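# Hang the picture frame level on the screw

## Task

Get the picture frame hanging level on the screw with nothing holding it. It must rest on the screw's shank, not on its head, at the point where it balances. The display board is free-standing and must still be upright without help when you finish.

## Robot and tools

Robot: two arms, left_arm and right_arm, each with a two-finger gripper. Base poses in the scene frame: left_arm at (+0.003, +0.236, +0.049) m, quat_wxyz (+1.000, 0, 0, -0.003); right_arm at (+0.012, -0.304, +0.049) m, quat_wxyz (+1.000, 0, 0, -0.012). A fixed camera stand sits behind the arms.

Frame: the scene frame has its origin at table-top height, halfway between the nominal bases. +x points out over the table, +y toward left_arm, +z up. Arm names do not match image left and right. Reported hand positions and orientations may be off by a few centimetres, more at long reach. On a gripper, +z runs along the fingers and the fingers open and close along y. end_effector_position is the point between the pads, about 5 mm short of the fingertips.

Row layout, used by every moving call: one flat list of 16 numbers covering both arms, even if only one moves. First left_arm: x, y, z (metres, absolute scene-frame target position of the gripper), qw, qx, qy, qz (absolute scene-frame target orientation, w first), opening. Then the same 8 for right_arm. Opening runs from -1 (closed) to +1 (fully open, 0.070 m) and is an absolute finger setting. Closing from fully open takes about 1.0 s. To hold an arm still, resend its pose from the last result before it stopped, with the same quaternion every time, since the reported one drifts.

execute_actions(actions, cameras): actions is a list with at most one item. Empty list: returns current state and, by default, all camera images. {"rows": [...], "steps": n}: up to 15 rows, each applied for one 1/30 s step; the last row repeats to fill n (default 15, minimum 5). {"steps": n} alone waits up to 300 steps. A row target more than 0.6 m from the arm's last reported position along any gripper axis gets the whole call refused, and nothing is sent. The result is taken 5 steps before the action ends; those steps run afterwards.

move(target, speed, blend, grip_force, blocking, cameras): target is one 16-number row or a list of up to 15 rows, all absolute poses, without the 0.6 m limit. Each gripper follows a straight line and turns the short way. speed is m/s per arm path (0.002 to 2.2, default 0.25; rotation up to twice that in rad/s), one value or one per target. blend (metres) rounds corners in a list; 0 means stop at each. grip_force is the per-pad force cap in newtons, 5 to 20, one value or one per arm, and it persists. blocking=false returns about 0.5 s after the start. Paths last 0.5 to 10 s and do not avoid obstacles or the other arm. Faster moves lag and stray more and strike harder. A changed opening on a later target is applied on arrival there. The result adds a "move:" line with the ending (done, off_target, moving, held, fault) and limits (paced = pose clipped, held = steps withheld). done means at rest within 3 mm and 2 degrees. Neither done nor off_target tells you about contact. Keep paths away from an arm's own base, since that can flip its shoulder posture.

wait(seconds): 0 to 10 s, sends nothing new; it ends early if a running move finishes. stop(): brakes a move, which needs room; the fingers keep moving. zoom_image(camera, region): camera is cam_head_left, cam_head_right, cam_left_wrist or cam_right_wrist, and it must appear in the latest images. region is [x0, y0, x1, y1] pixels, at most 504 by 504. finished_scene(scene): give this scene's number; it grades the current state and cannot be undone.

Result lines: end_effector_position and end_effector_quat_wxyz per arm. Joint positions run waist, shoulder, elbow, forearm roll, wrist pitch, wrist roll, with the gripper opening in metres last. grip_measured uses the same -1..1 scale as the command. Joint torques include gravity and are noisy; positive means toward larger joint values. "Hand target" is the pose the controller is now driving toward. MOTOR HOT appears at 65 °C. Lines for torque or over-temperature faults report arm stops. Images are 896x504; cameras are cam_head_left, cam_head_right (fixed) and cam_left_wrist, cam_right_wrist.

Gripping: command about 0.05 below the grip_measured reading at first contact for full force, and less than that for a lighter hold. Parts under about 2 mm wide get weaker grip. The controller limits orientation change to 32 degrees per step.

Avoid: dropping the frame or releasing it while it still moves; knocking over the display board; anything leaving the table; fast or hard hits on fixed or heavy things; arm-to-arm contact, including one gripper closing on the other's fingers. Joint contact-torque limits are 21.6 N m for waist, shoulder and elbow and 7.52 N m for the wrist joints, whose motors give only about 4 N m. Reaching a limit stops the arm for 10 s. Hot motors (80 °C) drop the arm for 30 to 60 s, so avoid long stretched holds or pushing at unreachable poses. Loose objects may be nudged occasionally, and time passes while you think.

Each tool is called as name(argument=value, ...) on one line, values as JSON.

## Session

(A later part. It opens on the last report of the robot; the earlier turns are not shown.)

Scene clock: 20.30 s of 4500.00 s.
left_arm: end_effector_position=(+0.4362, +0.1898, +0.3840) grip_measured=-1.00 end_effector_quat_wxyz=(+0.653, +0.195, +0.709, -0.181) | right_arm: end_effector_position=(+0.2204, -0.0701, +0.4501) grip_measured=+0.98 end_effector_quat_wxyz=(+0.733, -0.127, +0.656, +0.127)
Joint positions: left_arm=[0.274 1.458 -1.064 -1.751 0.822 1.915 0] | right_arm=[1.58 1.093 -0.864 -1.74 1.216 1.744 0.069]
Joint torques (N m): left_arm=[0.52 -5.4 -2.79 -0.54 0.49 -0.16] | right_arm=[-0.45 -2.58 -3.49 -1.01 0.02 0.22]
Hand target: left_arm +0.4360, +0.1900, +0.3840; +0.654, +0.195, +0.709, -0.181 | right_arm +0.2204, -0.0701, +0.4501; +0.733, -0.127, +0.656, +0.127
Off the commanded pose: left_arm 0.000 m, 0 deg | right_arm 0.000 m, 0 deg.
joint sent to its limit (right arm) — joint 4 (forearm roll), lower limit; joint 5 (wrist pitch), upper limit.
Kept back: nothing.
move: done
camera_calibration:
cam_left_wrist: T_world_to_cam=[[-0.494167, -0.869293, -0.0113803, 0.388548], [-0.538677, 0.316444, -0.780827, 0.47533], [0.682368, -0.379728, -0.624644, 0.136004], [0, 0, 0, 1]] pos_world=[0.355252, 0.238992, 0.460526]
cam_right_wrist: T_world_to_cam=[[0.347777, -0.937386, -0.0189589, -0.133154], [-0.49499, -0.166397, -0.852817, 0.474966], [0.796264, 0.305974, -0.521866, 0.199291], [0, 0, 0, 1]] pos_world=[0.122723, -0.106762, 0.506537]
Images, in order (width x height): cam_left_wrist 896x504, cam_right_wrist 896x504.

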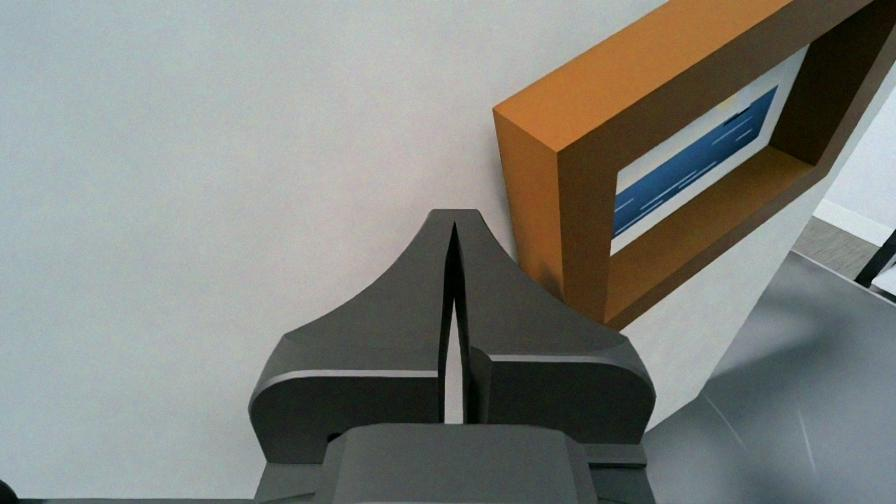

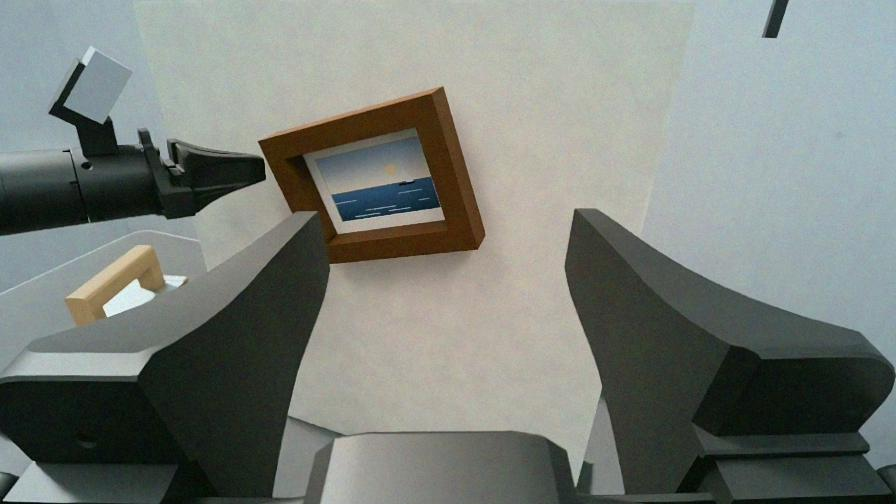

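move(target=[[0.432,0.183,0.387,0.653,0.195,0.708,-0.181,-1,0.2204,-0.0701,0.4501,0.733,-0.127,0.656,0.127,0.98],[0.432,0.169,0.390,0.653,0.195,0.708,-0.181,-1,0.2204,-0.0701,0.4501,0.733,-0.127,0.656,0.127,0.98]], speed=0.03, cameras=["cam_left_wrist","cam_right_wrist"])

zoom_image(camera="cam_right_wrist", region=[180, 60, 380, 240])

zoom_image(camera="cam_left_wrist", region=[400, 80, 640, 280])

Scene clock: 22.37 s of 4500.00 s.
left_arm: end_effector_position=(+0.4316, +0.1684, +0.3906) grip_measured=-1.00 end_effector_quat_wxyz=(+0.652, +0.197, +0.709, -0.182) | right_arm: end_effector_position=(+0.2204, -0.0701, +0.4501) grip_measured=+0.98 end_effector_quat_wxyz=(+0.733, -0.127, +0.656, +0.127)
Joint positions: left_arm=[0.197 1.422 -1.057 -1.751 0.746 1.889 0] | right_arm=[1.58 1.093 -0.864 -1.74 1.216 1.744 0.069]
Joint torques (N m): left_arm=[-0.91 -5.94 -3.33 -0.72 0.24 -0.05] | right_arm=[-0.46 -2.77 -3.52 -1 0.02 0.22]
Hand target: left_arm +0.4320, +0.1690, +0.3901; +0.652, +0.196, +0.710, -0.181 | right_arm +0.2204, -0.0701, +0.4501; +0.733, -0.127, +0.656, +0.127
Off the commanded pose: left_arm 0.001 m, 0 deg | right_arm 0.000 m, 0 deg.
joint sent to its limit (left arm) — joint 4 (forearm roll), lower limit.
joint sent to its limit (right arm) — joint 4 (forearm roll), lower limit; joint 5 (wrist pitch), upper limit.
Kept back: nothing.
move: done
camera_calibration:
cam_left_wrist: T_world_to_cam=[[-0.497621, -0.867304, -0.0125176, 0.369347], [-0.539398, 0.32072, -0.778581, 0.483466], [0.679281, -0.380686, -0.62742, 0.137683], [0, 0, 0, 1]] pos_world=[0.35105, 0.217693, 0.467426]
cam_right_wrist: T_world_to_cam=[[0.347777, -0.937386, -0.0189589, -0.133154], [-0.49499, -0.166397, -0.852817, 0.474966], [0.796264, 0.305974, -0.521866, 0.199291], [0, 0, 0, 1]] pos_world=[0.122723, -0.106762, 0.506537]
Images, in order (width x height): cam_left_wrist 896x504, cam_right_wrist 896x504.

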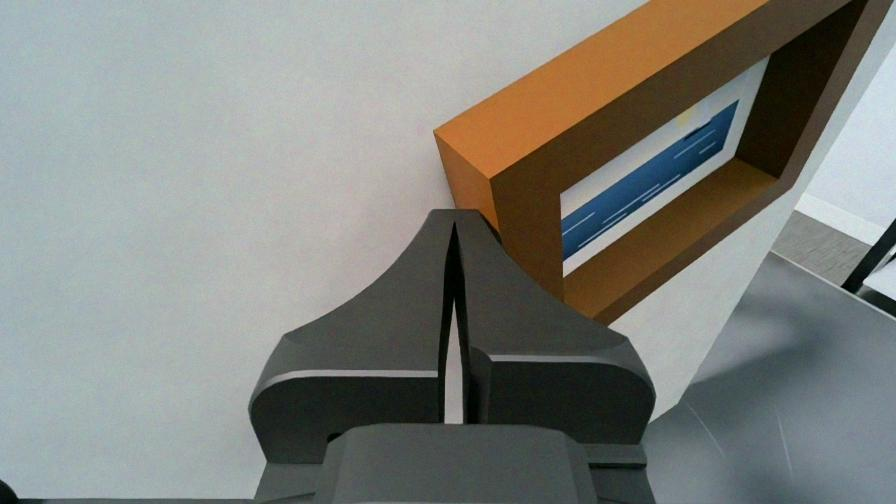

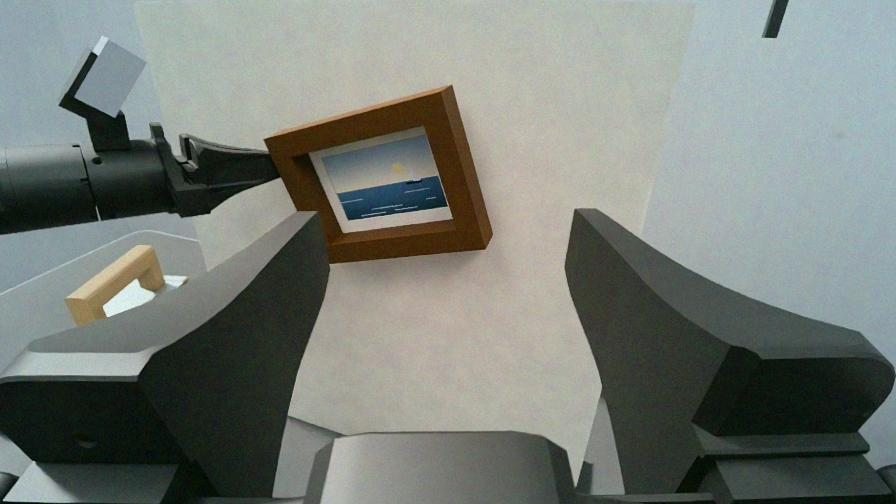

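Scaled by 2.520 from the camera's 896x504 image, which has a finer 1280x720 frame.

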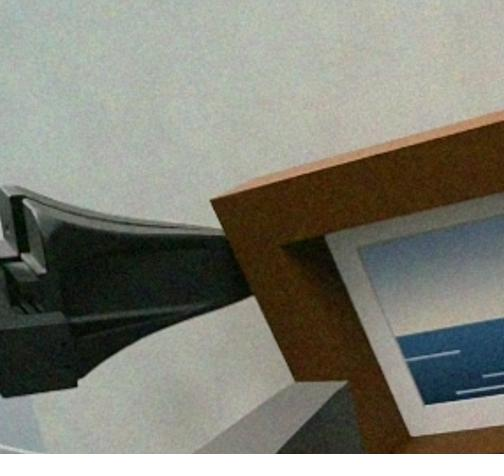

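Scaled by 2.100 from the camera's 896x504 image, which has a finer 1280x720 frame.

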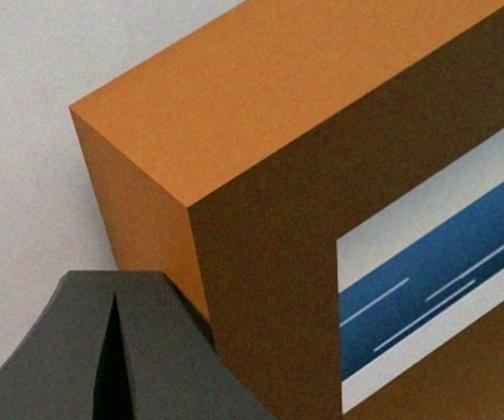

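move(target=[[0.432,0.188,0.390,0.653,0.195,0.708,-0.181,-1,0.2204,-0.0701,0.4501,0.733,-0.127,0.656,0.127,0.98]], speed=0.06, cameras=["cam_right_wrist"])

zoom_image(camera="cam_right_wrist", region=[230, 60, 510, 260])

Scene clock: 23.30 s of 4500.00 s.
left_arm: end_effector_position=(+0.4318, +0.1883, +0.3903) grip_measured=-1.00 end_effector_quat_wxyz=(+0.654, +0.195, +0.708, -0.181) | right_arm: end_effector_position=(+0.2204, -0.0701, +0.4501) grip_measured=+0.98 end_effector_quat_wxyz=(+0.733, -0.127, +0.656, +0.127)
Joint positions: left_arm=[0.273 1.436 -1.067 -1.73 0.816 1.883 0] | right_arm=[1.58 1.093 -0.864 -1.74 1.216 1.744 0.069]
Joint torques (N m): left_arm=[-0.54 -4.52 -3.53 -0.6 0.16 -0.15] | right_arm=[-0.43 -2.77 -3.51 -1 0.02 0.21]
Hand target: left_arm +0.4320, +0.1880, +0.3900; +0.654, +0.195, +0.709, -0.181 | right_arm +0.2204, -0.0701, +0.4501; +0.733, -0.127, +0.656, +0.127
Off the commanded pose: left_arm 0.000 m, 0 deg | right_arm 0.000 m, 0 deg.
joint sent to its limit (right arm) — joint 4 (forearm roll), lower limit; joint 5 (wrist pitch), upper limit.
Kept back: nothing.
move: done
camera_calibration:
cam_right_wrist: T_world_to_cam=[[0.347777, -0.937386, -0.0189589, -0.133154], [-0.49499, -0.166397, -0.852817, 0.474966], [0.796264, 0.305974, -0.521866, 0.199291], [0, 0, 0, 1]] pos_world=[0.122723, -0.106762, 0.506537]
Images, in order (width x height): cam_right_wrist 896x504.

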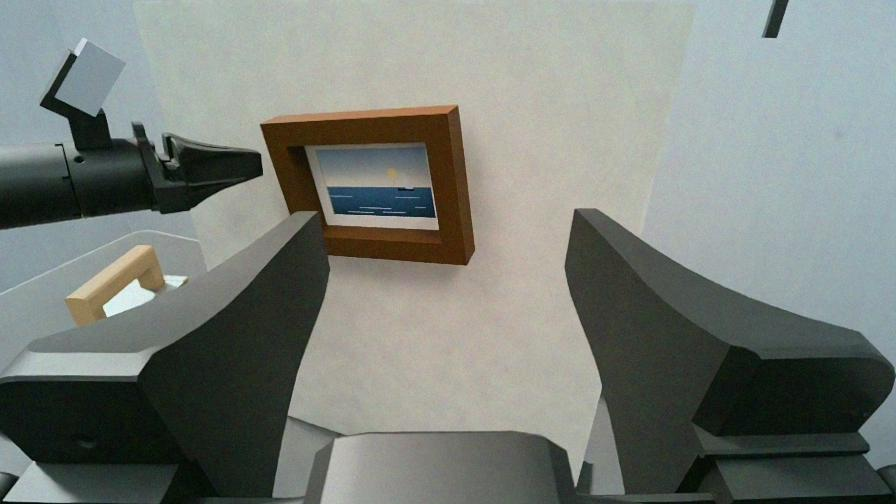

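Scaled by 1.800 from the camera's 896x504 image, which has a finer 1280x720 frame.

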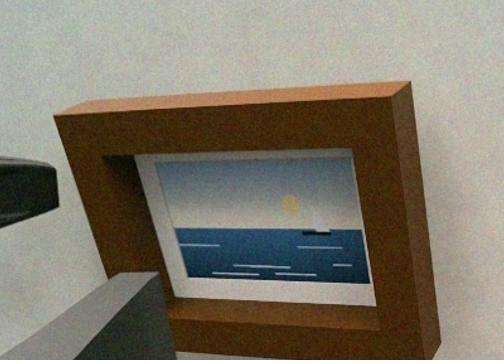

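move(target=[[0.432,0.1675,0.393,0.653,0.195,0.708,-0.181,-1,0.2204,-0.0701,0.4501,0.733,-0.127,0.656,0.127,0.98]], speed=0.03, cameras=["cam_right_wrist","cam_left_wrist"])

zoom_image(camera="cam_right_wrist", region=[230, 60, 510, 260])

Scene clock: 24.80 s of 4500.00 s.
left_arm: end_effector_position=(+0.4325, +0.1688, +0.3920) grip_measured=-1.00 end_effector_quat_wxyz=(+0.653, +0.194, +0.710, -0.180) | right_arm: end_effector_position=(+0.2204, -0.0701, +0.4501) grip_measured=+0.98 end_effector_quat_wxyz=(+0.733, -0.127, +0.656, +0.127)
Joint positions: left_arm=[0.192 1.42 -1.061 -1.751 0.733 1.883 0] | right_arm=[1.58 1.093 -0.864 -1.74 1.216 1.744 0.069]
Joint torques (N m): left_arm=[-3.1 -6.85 -3.41 -0.81 1.41 -0.13] | right_arm=[-0.47 -2.77 -3.53 -1 0.01 0.21]
Hand target: left_arm +0.4320, +0.1675, +0.3930; +0.653, +0.195, +0.709, -0.181 | right_arm +0.2204, -0.0701, +0.4501; +0.733, -0.127, +0.656, +0.127
Off the commanded pose: left_arm 0.002 m, 0 deg | right_arm 0.000 m, 0 deg.
joint sent to its limit (left arm) — joint 4 (forearm roll), lower limit.
joint sent to its limit (right arm) — joint 4 (forearm roll), lower limit; joint 5 (wrist pitch), upper limit.
Kept back: nothing.
move: done
camera_calibration:
cam_left_wrist: T_world_to_cam=[[-0.490531, -0.87135, -0.0113699, 0.36729], [-0.542432, 0.315525, -0.778596, 0.487093], [0.682017, -0.375758, -0.627422, 0.136115], [0, 0, 0, 1]] pos_world=[0.351549, 0.217494, 0.468826]
cam_right_wrist: T_world_to_cam=[[0.347777, -0.937386, -0.0189589, -0.133154], [-0.49499, -0.166397, -0.852817, 0.474966], [0.796264, 0.305974, -0.521866, 0.199291], [0, 0, 0, 1]] pos_world=[0.122723, -0.106762, 0.506537]
Images, in order (width x height): cam_left_wrist 896x504, cam_right_wrist 896x504.

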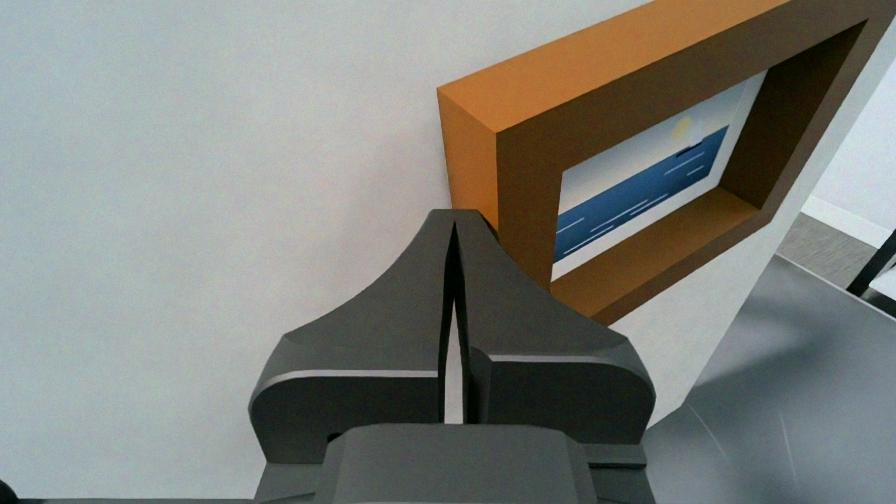

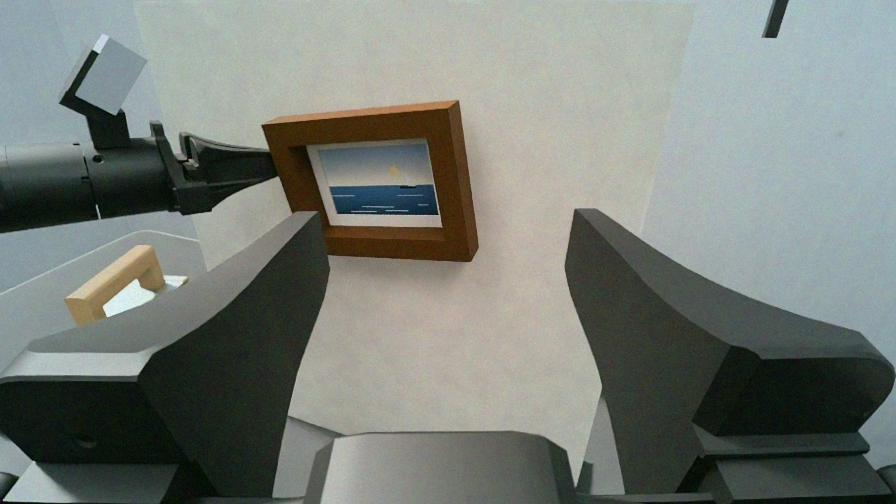

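Scaled by 1.800 from the camera's 896x504 image, which has a finer 1280x720 frame.

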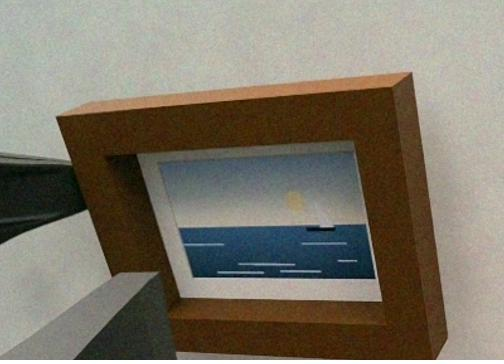

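move(target=[[0.432,0.1655,0.393,0.653,0.195,0.708,-0.181,-1,0.2204,-0.0701,0.4501,0.733,-0.127,0.656,0.127,0.98]], speed=0.03, cameras=["cam_right_wrist"])

zoom_image(camera="cam_right_wrist", region=[230, 60, 510, 260])

Scene clock: 25.80 s of 4500.00 s.
left_arm: end_effector_position=(+0.4317, +0.1651, +0.3933) grip_measured=-1.00 end_effector_quat_wxyz=(+0.653, +0.196, +0.709, -0.182) | right_arm: end_effector_position=(+0.2204, -0.0701, +0.4501) grip_measured=+0.98 end_effector_quat_wxyz=(+0.733, -0.127, +0.656, +0.127)
Joint positions: left_arm=[0.182 1.417 -1.062 -1.752 0.729 1.881 0] | right_arm=[1.58 1.093 -0.864 -1.74 1.216 1.744 0.069]
Joint torques (N m): left_arm=[0.15 -5.77 -3.26 -0.64 0.1 -0.17] | right_arm=[-0.48 -2.85 -3.52 -1 0.01 0.21]
Hand target: left_arm +0.4320, +0.1655, +0.3931; +0.653, +0.196, +0.709, -0.181 | right_arm +0.2204, -0.0701, +0.4501; +0.733, -0.127, +0.656, +0.127
Off the commanded pose: left_arm 0.001 m, 0 deg | right_arm 0.000 m, 0 deg.
joint read past its limit (left arm) — joint 4 (forearm roll), lower limit.
joint sent to its limit (left arm) — joint 4 (forearm roll), lower limit.
joint sent to its limit (right arm) — joint 4 (forearm roll), lower limit; joint 5 (wrist pitch), upper limit.
Kept back: nothing.
move: done
camera_calibration:
cam_right_wrist: T_world_to_cam=[[0.347777, -0.937386, -0.0189589, -0.133154], [-0.49499, -0.166397, -0.852817, 0.474966], [0.796264, 0.305974, -0.521866, 0.199291], [0, 0, 0, 1]] pos_world=[0.122723, -0.106762, 0.506537]
Images, in order (width x height): cam_right_wrist 896x504.

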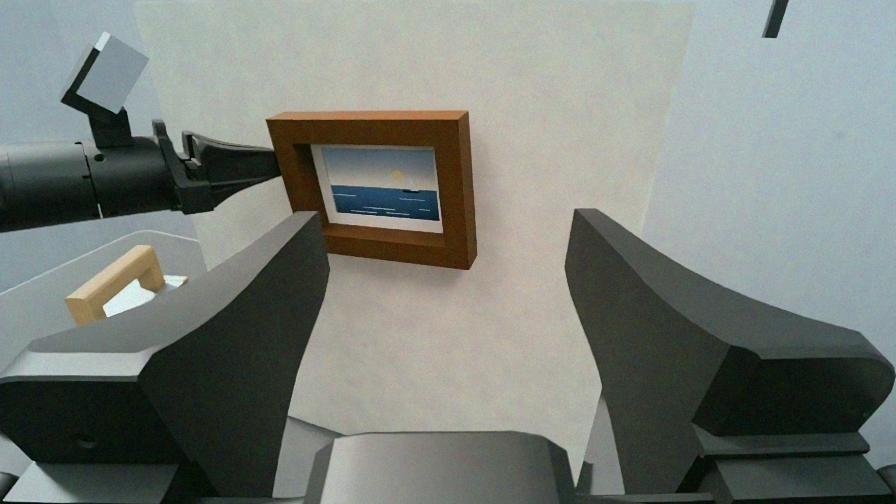

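Scaled by 1.800 from the camera's 896x504 image, which has a finer 1280x720 frame.

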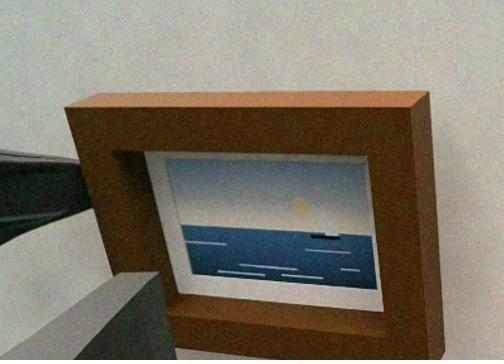

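move(target=[[0.432,0.190,0.393,0.653,0.195,0.708,-0.181,-1,0.2204,-0.0701,0.4501,0.733,-0.127,0.656,0.127,0.98]], speed=0.06, cameras=["cam_right_wrist","cam_head_left","cam_head_right"])

zoom_image(camera="cam_right_wrist", region=[240, 90, 320, 150])

zoom_image(camera="cam_right_wrist", region=[420, 90, 500, 150])

zoom_image(camera="cam_right_wrist", region=[320, 210, 480, 290])

zoom_image(camera="cam_head_left", region=[350, 10, 490, 120])

zoom_image(camera="cam_head_right", region=[340, 10, 480, 120])

Scene clock: 26.90 s of 4500.00 s.
left_arm: end_effector_position=(+0.4319, +0.1905, +0.3930) grip_measured=-1.00 end_effector_quat_wxyz=(+0.654, +0.195, +0.709, -0.181) | right_arm: end_effector_position=(+0.2204, -0.0701, +0.4501) grip_measured=+0.98 end_effector_quat_wxyz=(+0.733, -0.127, +0.656, +0.127)
Joint positions: left_arm=[0.281 1.437 -1.079 -1.716 0.822 1.865 0] | right_arm=[1.58 1.093 -0.864 -1.74 1.216 1.744 0.069]
Joint torques (N m): left_arm=[-0.73 -4.64 -3.59 -0.62 0.13 -0.16] | right_arm=[-0.43 -2.79 -3.55 -1 0.02 0.2]
Hand target: left_arm +0.4320, +0.1900, +0.3930; +0.654, +0.195, +0.709, -0.181 | right_arm +0.2204, -0.0701, +0.4501; +0.733, -0.127, +0.656, +0.127
Off the commanded pose: left_arm 0.000 m, 0 deg | right_arm 0.000 m, 0 deg.
joint sent to its limit (right arm) — joint 4 (forearm roll), lower limit; joint 5 (wrist pitch), upper limit.
Kept back: nothing.
move: done
camera_calibration:
cam_right_wrist: T_world_to_cam=[[0.347777, -0.937386, -0.0189589, -0.133154], [-0.49499, -0.166397, -0.852817, 0.474966], [0.796264, 0.305974, -0.521866, 0.199291], [0, 0, 0, 1]] pos_world=[0.122723, -0.106762, 0.506537]
Images, in order (width x height): cam_head_left 896x504, cam_head_right 896x504, cam_right_wrist 896x504.

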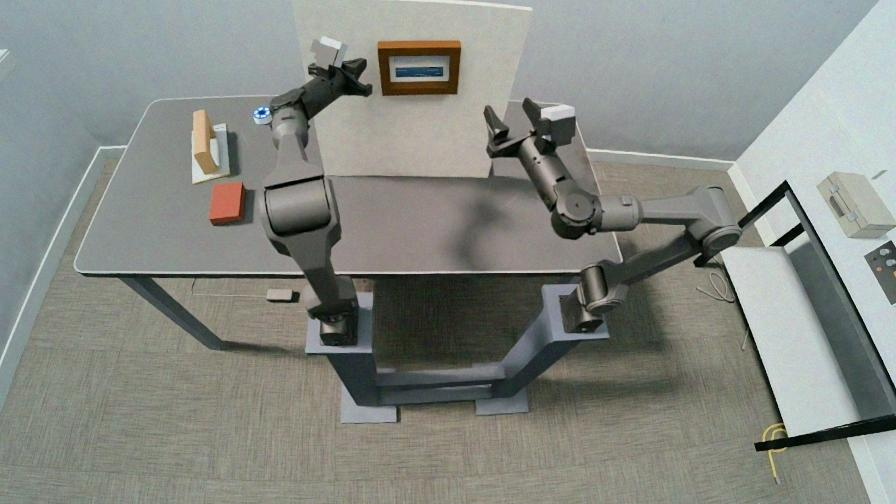

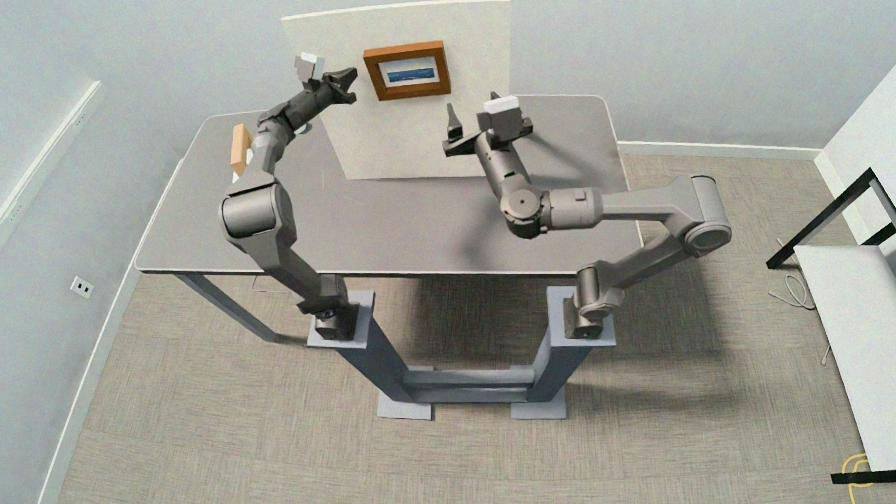

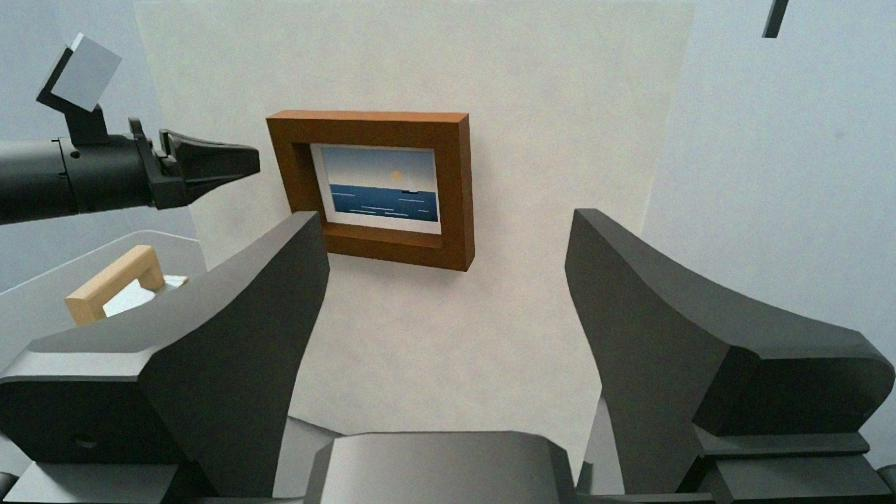

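Scaled by 6.300 from the camera's 896x504 image, which has a finer 1280x720 frame.

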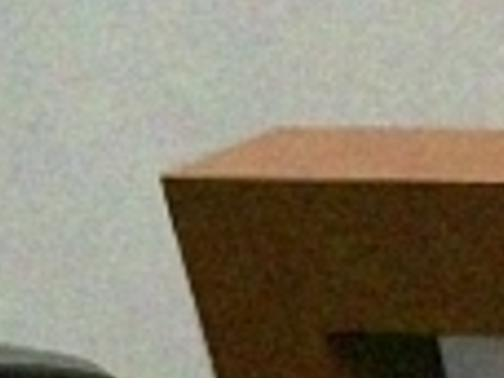

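Scaled by 6.300 from the camera's 896x504 image, which has a finer 1280x720 frame.

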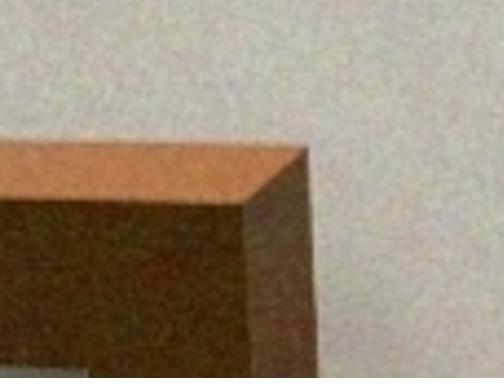

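Scaled by 3.150 from the camera's 896x504 image, which has a finer 1280x720 frame.

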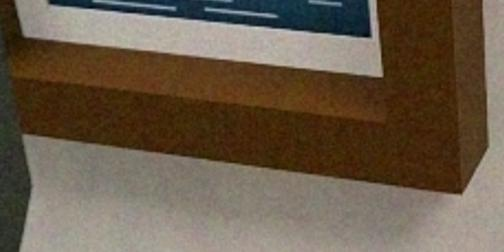

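Scaled by 3.600 from the camera's 896x504 image, which has a finer 1280x720 frame.

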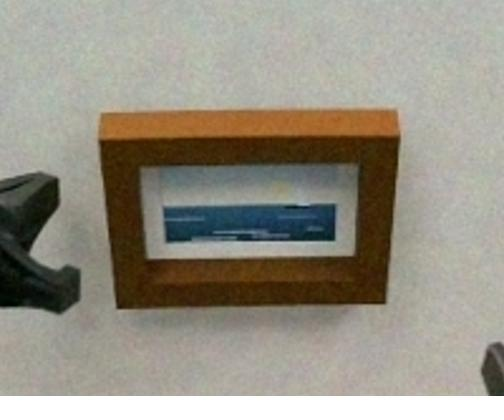

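Scaled by 3.600 from the camera's 896x504 image, which has a finer 1280x720 frame.

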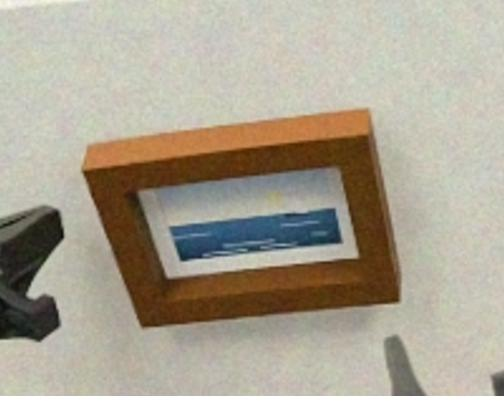

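move(target=[[0.432,0.190,0.393,0.653,0.195,0.708,-0.181,-1,0.21,-0.05,0.49,0.733,-0.127,0.656,0.127,0.98]], cameras=["cam_right_wrist"])

zoom_image(camera="cam_right_wrist", region=[100, 0, 260, 100])

zoom_image(camera="cam_right_wrist", region=[580, 0, 740, 100])

zoom_image(camera="cam_right_wrist", region=[240, 110, 480, 290])

Scene clock: 28.73 s of 4500.00 s.
left_arm: end_effector_position=(+0.4319, +0.1901, +0.3930) grip_measured=-1.00 end_effector_quat_wxyz=(+0.654, +0.195, +0.708, -0.181) | right_arm: end_effector_position=(+0.2105, -0.0500, +0.4905) grip_measured=+0.98 end_effector_quat_wxyz=(+0.732, -0.137, +0.654, +0.136)
Joint positions: left_arm=[0.28 1.437 -1.079 -1.716 0.822 1.865 0] | right_arm=[1.626 1.15 -1.061 -1.686 1.216 1.59 0.069]
Joint torques (N m): left_arm=[-0.92 -5.06 -3.1 -0.82 0.08 0.02] | right_arm=[0.02 -1.89 -3.49 -1.03 -0.05 0.27]
Hand target: left_arm +0.4320, +0.1900, +0.3930; +0.654, +0.195, +0.709, -0.181 | right_arm +0.2105, -0.0500, +0.4900; +0.731, -0.137, +0.654, +0.136
Off the commanded pose: left_arm 0.000 m, 0 deg | right_arm 0.001 m, 2 deg.
joint sent to its limit (right arm) — joint 5 (wrist pitch), upper limit.
Kept back: nothing.
move: done
camera_calibration:
cam_right_wrist: T_world_to_cam=[[0.37217, -0.928012, -0.0168462, -0.115745], [-0.489551, -0.180845, -0.853015, 0.50608], [0.788561, 0.325714, -0.521614, 0.224485], [0, 0, 0, 1]] pos_world=[0.113808, -0.0890086, 0.546839]
Images, in order (width x height): cam_right_wrist 896x504.

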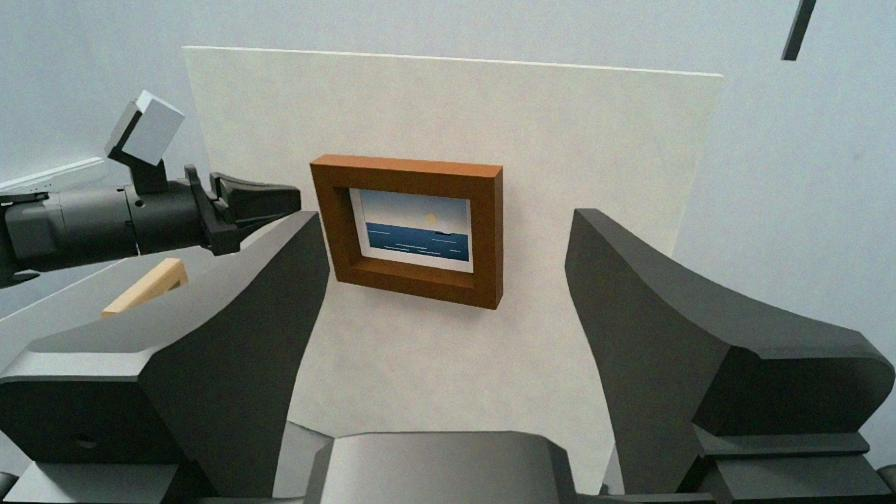

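Scaled by 3.150 from the camera's 896x504 image, which has a finer 1280x720 frame.

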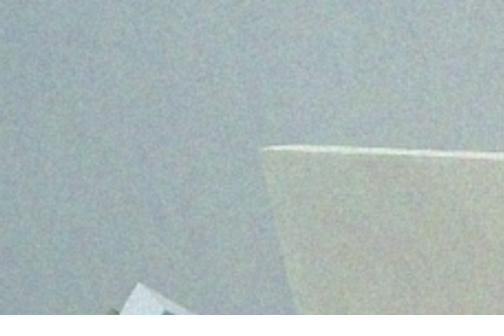

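Scaled by 3.150 from the camera's 896x504 image, which has a finer 1280x720 frame.

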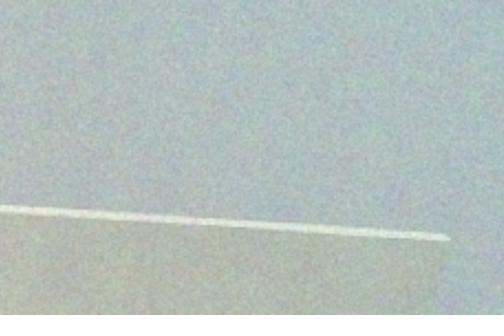

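Scaled by 2.100 from the camera's 896x504 image, which has a finer 1280x720 frame.

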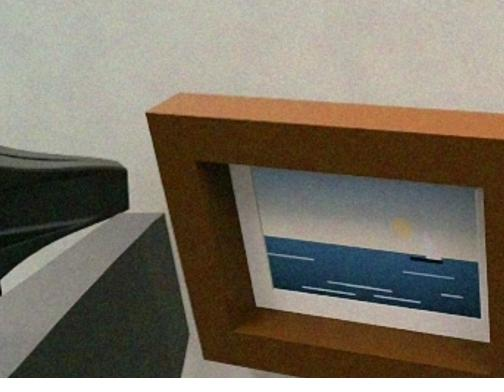

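zoom_image(camera="cam_right_wrist", region=[440, 140, 560, 220])

zoom_image(camera="cam_right_wrist", region=[440, 250, 560, 330])

zoom_image(camera="cam_right_wrist", region=[290, 240, 410, 320])

Scaled by 4.200 from the camera's 896x504 image, which has a finer 1280x720 frame.

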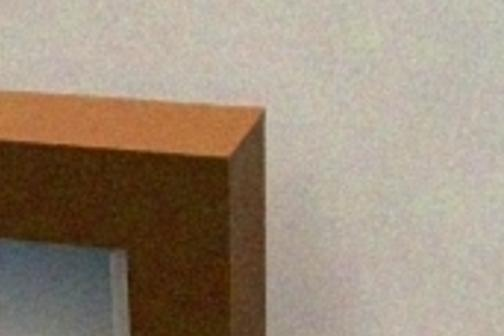

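Scaled by 4.200 from the camera's 896x504 image, which has a finer 1280x720 frame.

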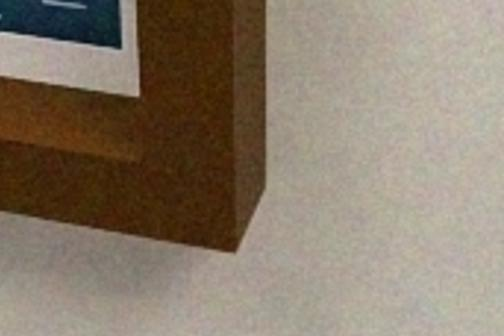

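Scaled by 4.200 from the camera's 896x504 image, which has a finer 1280x720 frame.

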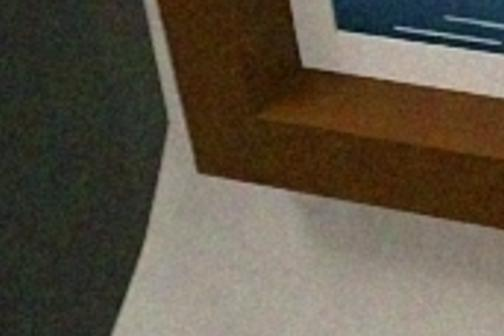

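move(target=[[0.432,0.1625,0.393,0.653,0.195,0.708,-0.181,-1,0.2105,-0.05,0.49,0.731,-0.137,0.654,0.136,0.98]], speed=0.03, cameras=["cam_right_wrist"])

zoom_image(camera="cam_right_wrist", region=[260, 110, 540, 330])

Scene clock: 31.27 s of 4500.00 s.
left_arm: end_effector_position=(+0.4324, +0.1636, +0.3927) grip_measured=-1.00 end_effector_quat_wxyz=(+0.652, +0.195, +0.711, -0.180) | right_arm: end_effector_position=(+0.2104, -0.0500, +0.4904) grip_measured=+0.98 end_effector_quat_wxyz=(+0.732, -0.137, +0.654, +0.136)
Joint positions: left_arm=[0.172 1.417 -1.062 -1.752 0.714 1.88 0] | right_arm=[1.626 1.149 -1.06 -1.686 1.215 1.591 0.069]
Joint torques (N m): left_arm=[-2.42 -6.53 -3.3 -0.61 1.24 -0.17] | right_arm=[-0.5 -3.21 -3.53 -1.02 -0.11 -0.08]
Hand target: left_arm +0.4320, +0.1625, +0.3931; +0.652, +0.196, +0.710, -0.181 | right_arm +0.2105, -0.0500, +0.4900; +0.731, -0.137, +0.654, +0.136
Off the commanded pose: left_arm 0.001 m, 0 deg | right_arm 0.000 m, 0 deg.
joint read past its limit (left arm) — joint 4 (forearm roll), lower limit.
joint sent to its limit (left arm) — joint 4 (forearm roll), lower limit.
Kept back: nothing.
move: done
camera_calibration:
cam_right_wrist: T_world_to_cam=[[0.373014, -0.927659, -0.0176096, -0.115575], [-0.489614, -0.180682, -0.853014, 0.505979], [0.788124, 0.326808, -0.521591, 0.224633], [0, 0, 0, 1]] pos_world=[0.113807, -0.0892049, 0.546738]
Images, in order (width x height): cam_right_wrist 896x504.

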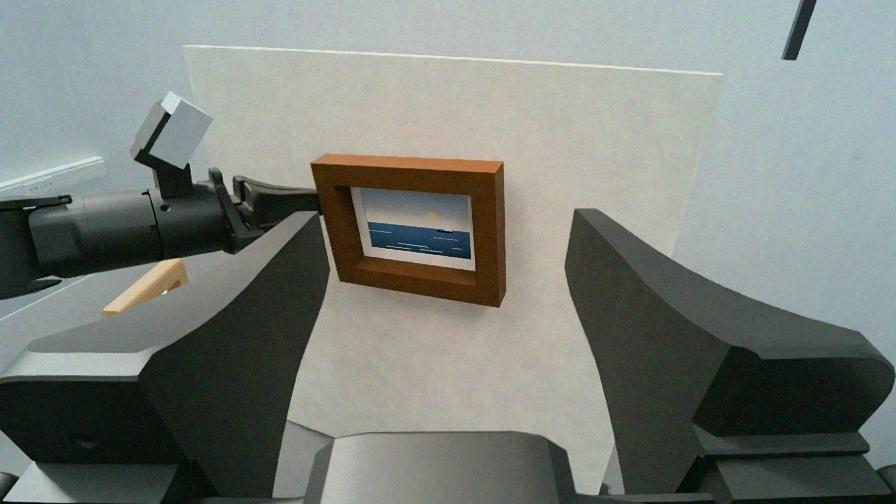

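Scaled by 1.800 from the camera's 896x504 image, which has a finer 1280x720 frame.

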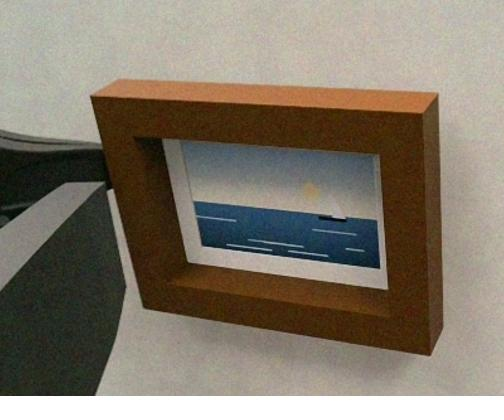

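move(target=[[0.432,0.161,0.393,0.653,0.195,0.708,-0.181,-1,0.2105,-0.05,0.49,0.731,-0.137,0.654,0.136,0.98]], speed=0.03, cameras=["cam_right_wrist"])

zoom_image(camera="cam_right_wrist", region=[260, 110, 540, 330])

Scene clock: 32.20 s of 4500.00 s.
left_arm: end_effector_position=(+0.4315, +0.1598, +0.3937) grip_measured=-1.00 end_effector_quat_wxyz=(+0.652, +0.198, +0.709, -0.182) | right_arm: end_effector_position=(+0.2105, -0.0500, +0.4902) grip_measured=+0.98 end_effector_quat_wxyz=(+0.731, -0.137, +0.654, +0.136)
Joint positions: left_arm=[0.162 1.415 -1.063 -1.752 0.713 1.878 0] | right_arm=[1.626 1.149 -1.06 -1.686 1.215 1.591 0.069]
Joint torques (N m): left_arm=[0.03 -6.01 -3.37 -0.5 0.25 -0.16] | right_arm=[-0.45 -3.14 -3.52 -1.01 -0.11 -0.12]
Hand target: left_arm +0.4320, +0.1611, +0.3931; +0.652, +0.196, +0.710, -0.181 | right_arm +0.2105, -0.0500, +0.4900; +0.731, -0.137, +0.654, +0.136
Off the commanded pose: left_arm 0.001 m, 0 deg | right_arm 0.000 m, 0 deg.
joint sent to its limit (left arm) — joint 4 (forearm roll), lower limit.
Kept back: nothing.
move: done
camera_calibration:
cam_right_wrist: T_world_to_cam=[[0.373072, -0.927631, -0.0178475, -0.115488], [-0.490406, -0.180828, -0.852528, 0.505751], [0.787604, 0.326807, -0.522377, 0.224991], [0, 0, 0, 1]] pos_world=[0.113905, -0.089205, 0.546636]
Images, in order (width x height): cam_right_wrist 896x504.

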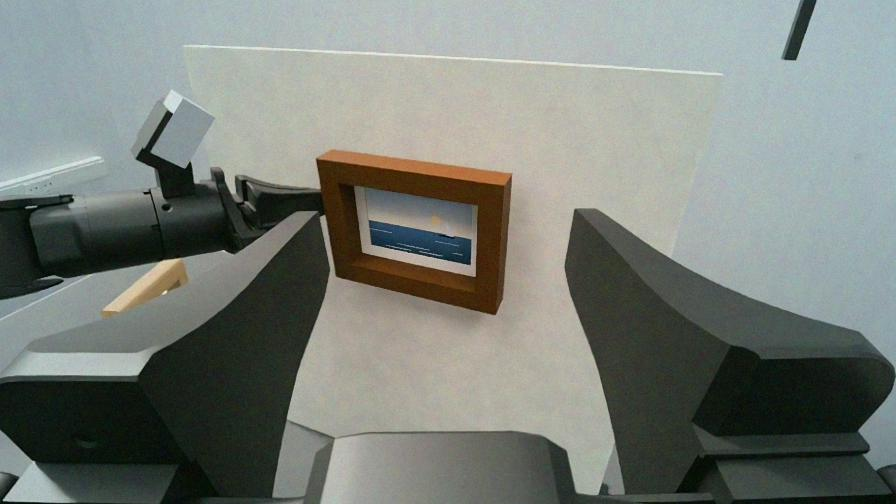

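Scaled by 1.800 from the camera's 896x504 image, which has a finer 1280x720 frame.

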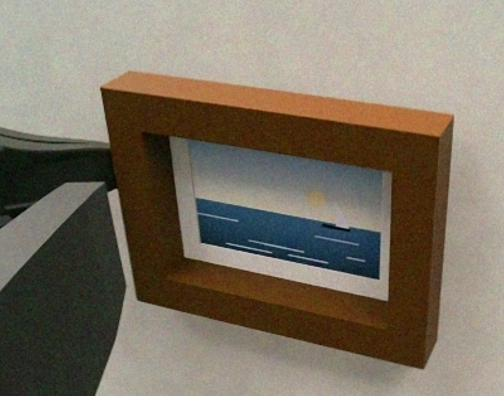

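Jumped ~4 mm. Retract and measure.

move(target=[[0.432,0.190,0.393,0.653,0.195,0.708,-0.181,-1,0.2105,-0.05,0.49,0.731,-0.137,0.654,0.136,0.98]], speed=0.06, cameras=["cam_right_wrist","cam_head_left","cam_head_right"])

zoom_image(camera="cam_right_wrist", region=[300, 140, 380, 200])

zoom_image(camera="cam_right_wrist", region=[450, 150, 530, 210])

zoom_image(camera="cam_right_wrist", region=[450, 270, 530, 330])

zoom_image(camera="cam_right_wrist", region=[310, 250, 390, 310])

zoom_image(camera="cam_right_wrist", region=[160, 20, 240, 80])

zoom_image(camera="cam_right_wrist", region=[670, 50, 750, 110])

Scene clock: 33.33 s of 4500.00 s.
left_arm: end_effector_position=(+0.4319, +0.1905, +0.3931) grip_measured=-1.00 end_effector_quat_wxyz=(+0.654, +0.195, +0.708, -0.181) | right_arm: end_effector_position=(+0.2105, -0.0500, +0.4902) grip_measured=+0.98 end_effector_quat_wxyz=(+0.731, -0.137, +0.654, +0.136)
Joint positions: left_arm=[0.281 1.437 -1.079 -1.716 0.822 1.865 0] | right_arm=[1.626 1.149 -1.06 -1.686 1.215 1.591 0.069]
Joint torques (N m): left_arm=[-0.6 -4.62 -3.42 -0.6 0.11 -0.12] | right_arm=[-0.43 -3.1 -3.52 -1.01 -0.11 -0.12]
Hand target: left_arm +0.4320, +0.1900, +0.3930; +0.654, +0.195, +0.709, -0.181 | right_arm +0.2105, -0.0500, +0.4900; +0.731, -0.137, +0.654, +0.136
Off the commanded pose: left_arm 0.001 m, 0 deg | right_arm 0.000 m, 0 deg.
Kept back: nothing.
move: done
camera_calibration:
cam_right_wrist: T_world_to_cam=[[0.373072, -0.927631, -0.0178475, -0.115488], [-0.490406, -0.180828, -0.852528, 0.505751], [0.787604, 0.326807, -0.522377, 0.224991], [0, 0, 0, 1]] pos_world=[0.113905, -0.089205, 0.546636]
Images, in order (width x height): cam_head_left 896x504, cam_head_right 896x504, cam_right_wrist 896x504.

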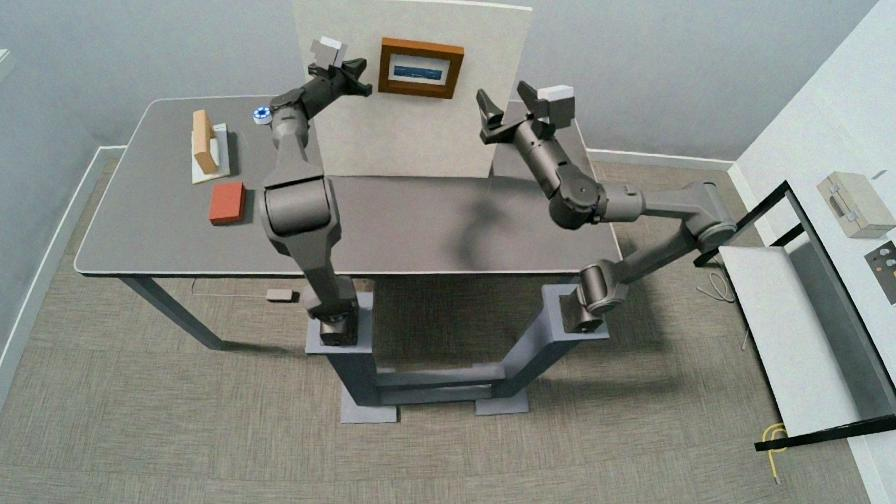

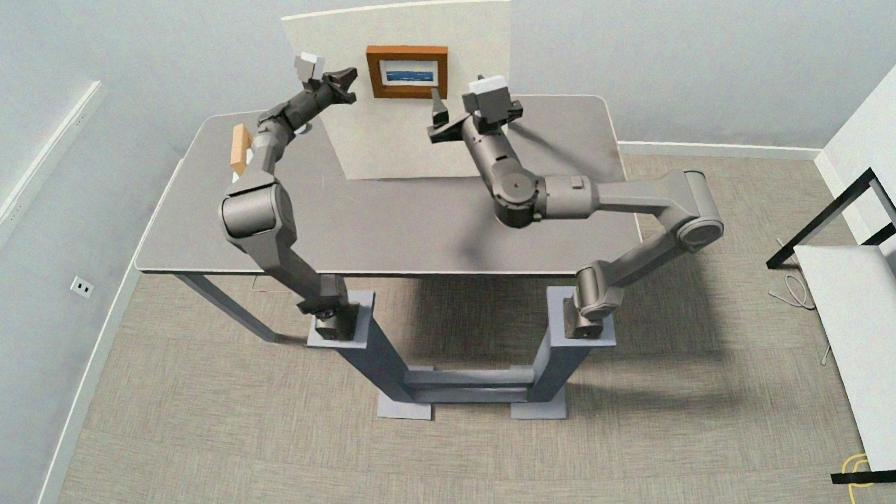

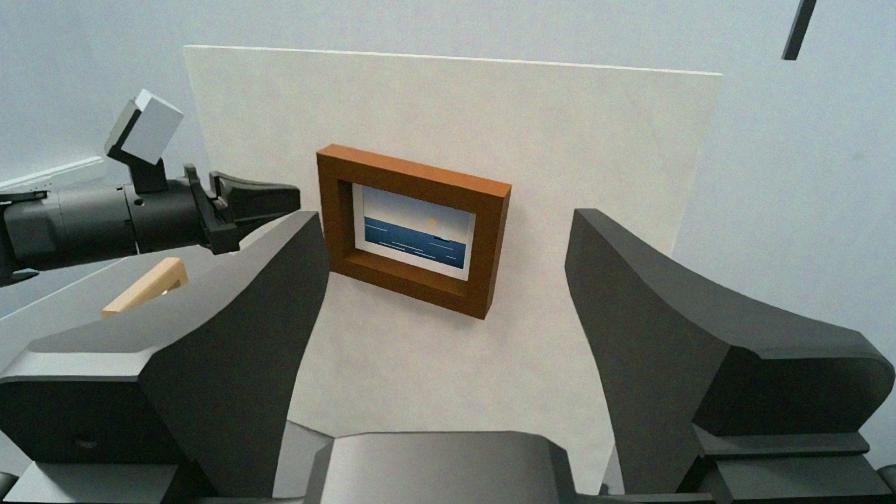

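Scaled by 6.300 from the camera's 896x504 image, which has a finer 1280x720 frame.

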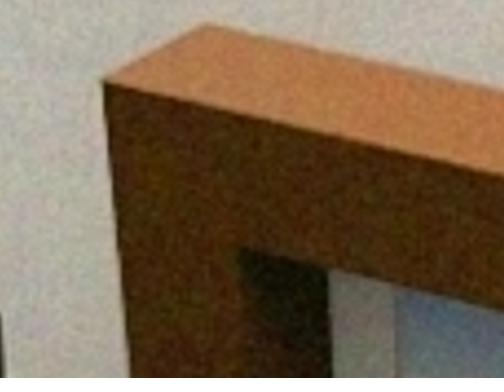

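Scaled by 6.300 from the camera's 896x504 image, which has a finer 1280x720 frame.

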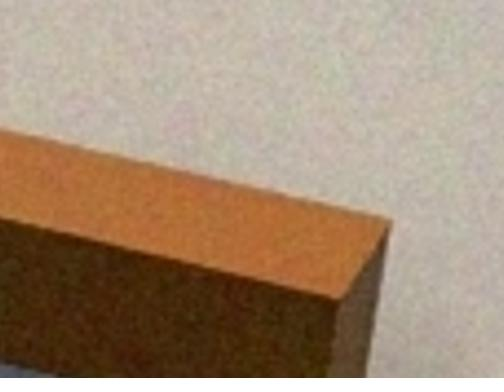

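Scaled by 6.300 from the camera's 896x504 image, which has a finer 1280x720 frame.

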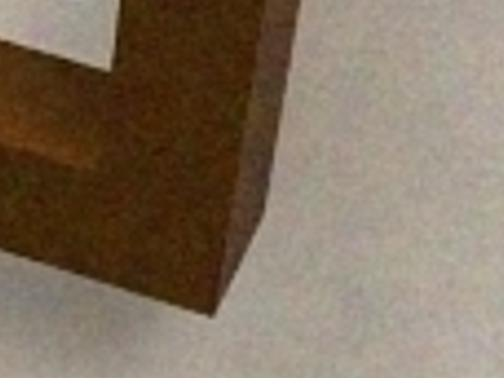

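Scaled by 6.300 from the camera's 896x504 image, which has a finer 1280x720 frame.

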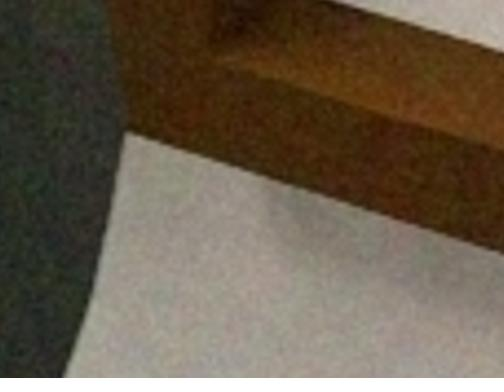

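Scaled by 6.300 from the camera's 896x504 image, which has a finer 1280x720 frame.

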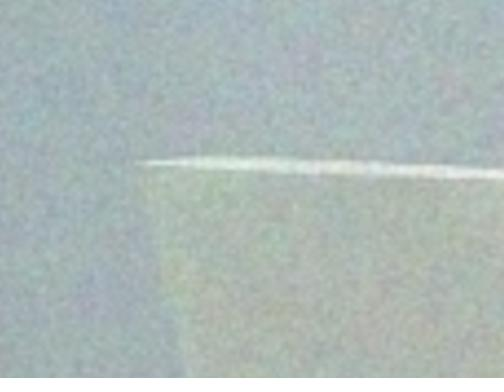

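Scaled by 6.300 from the camera's 896x504 image, which has a finer 1280x720 frame.

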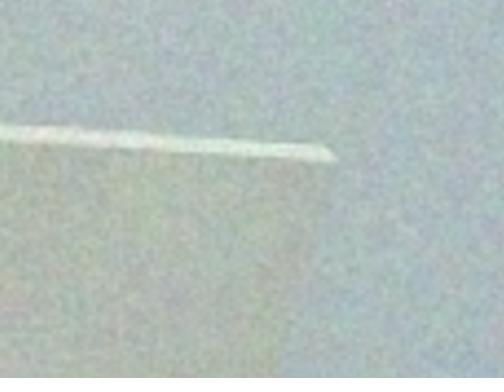

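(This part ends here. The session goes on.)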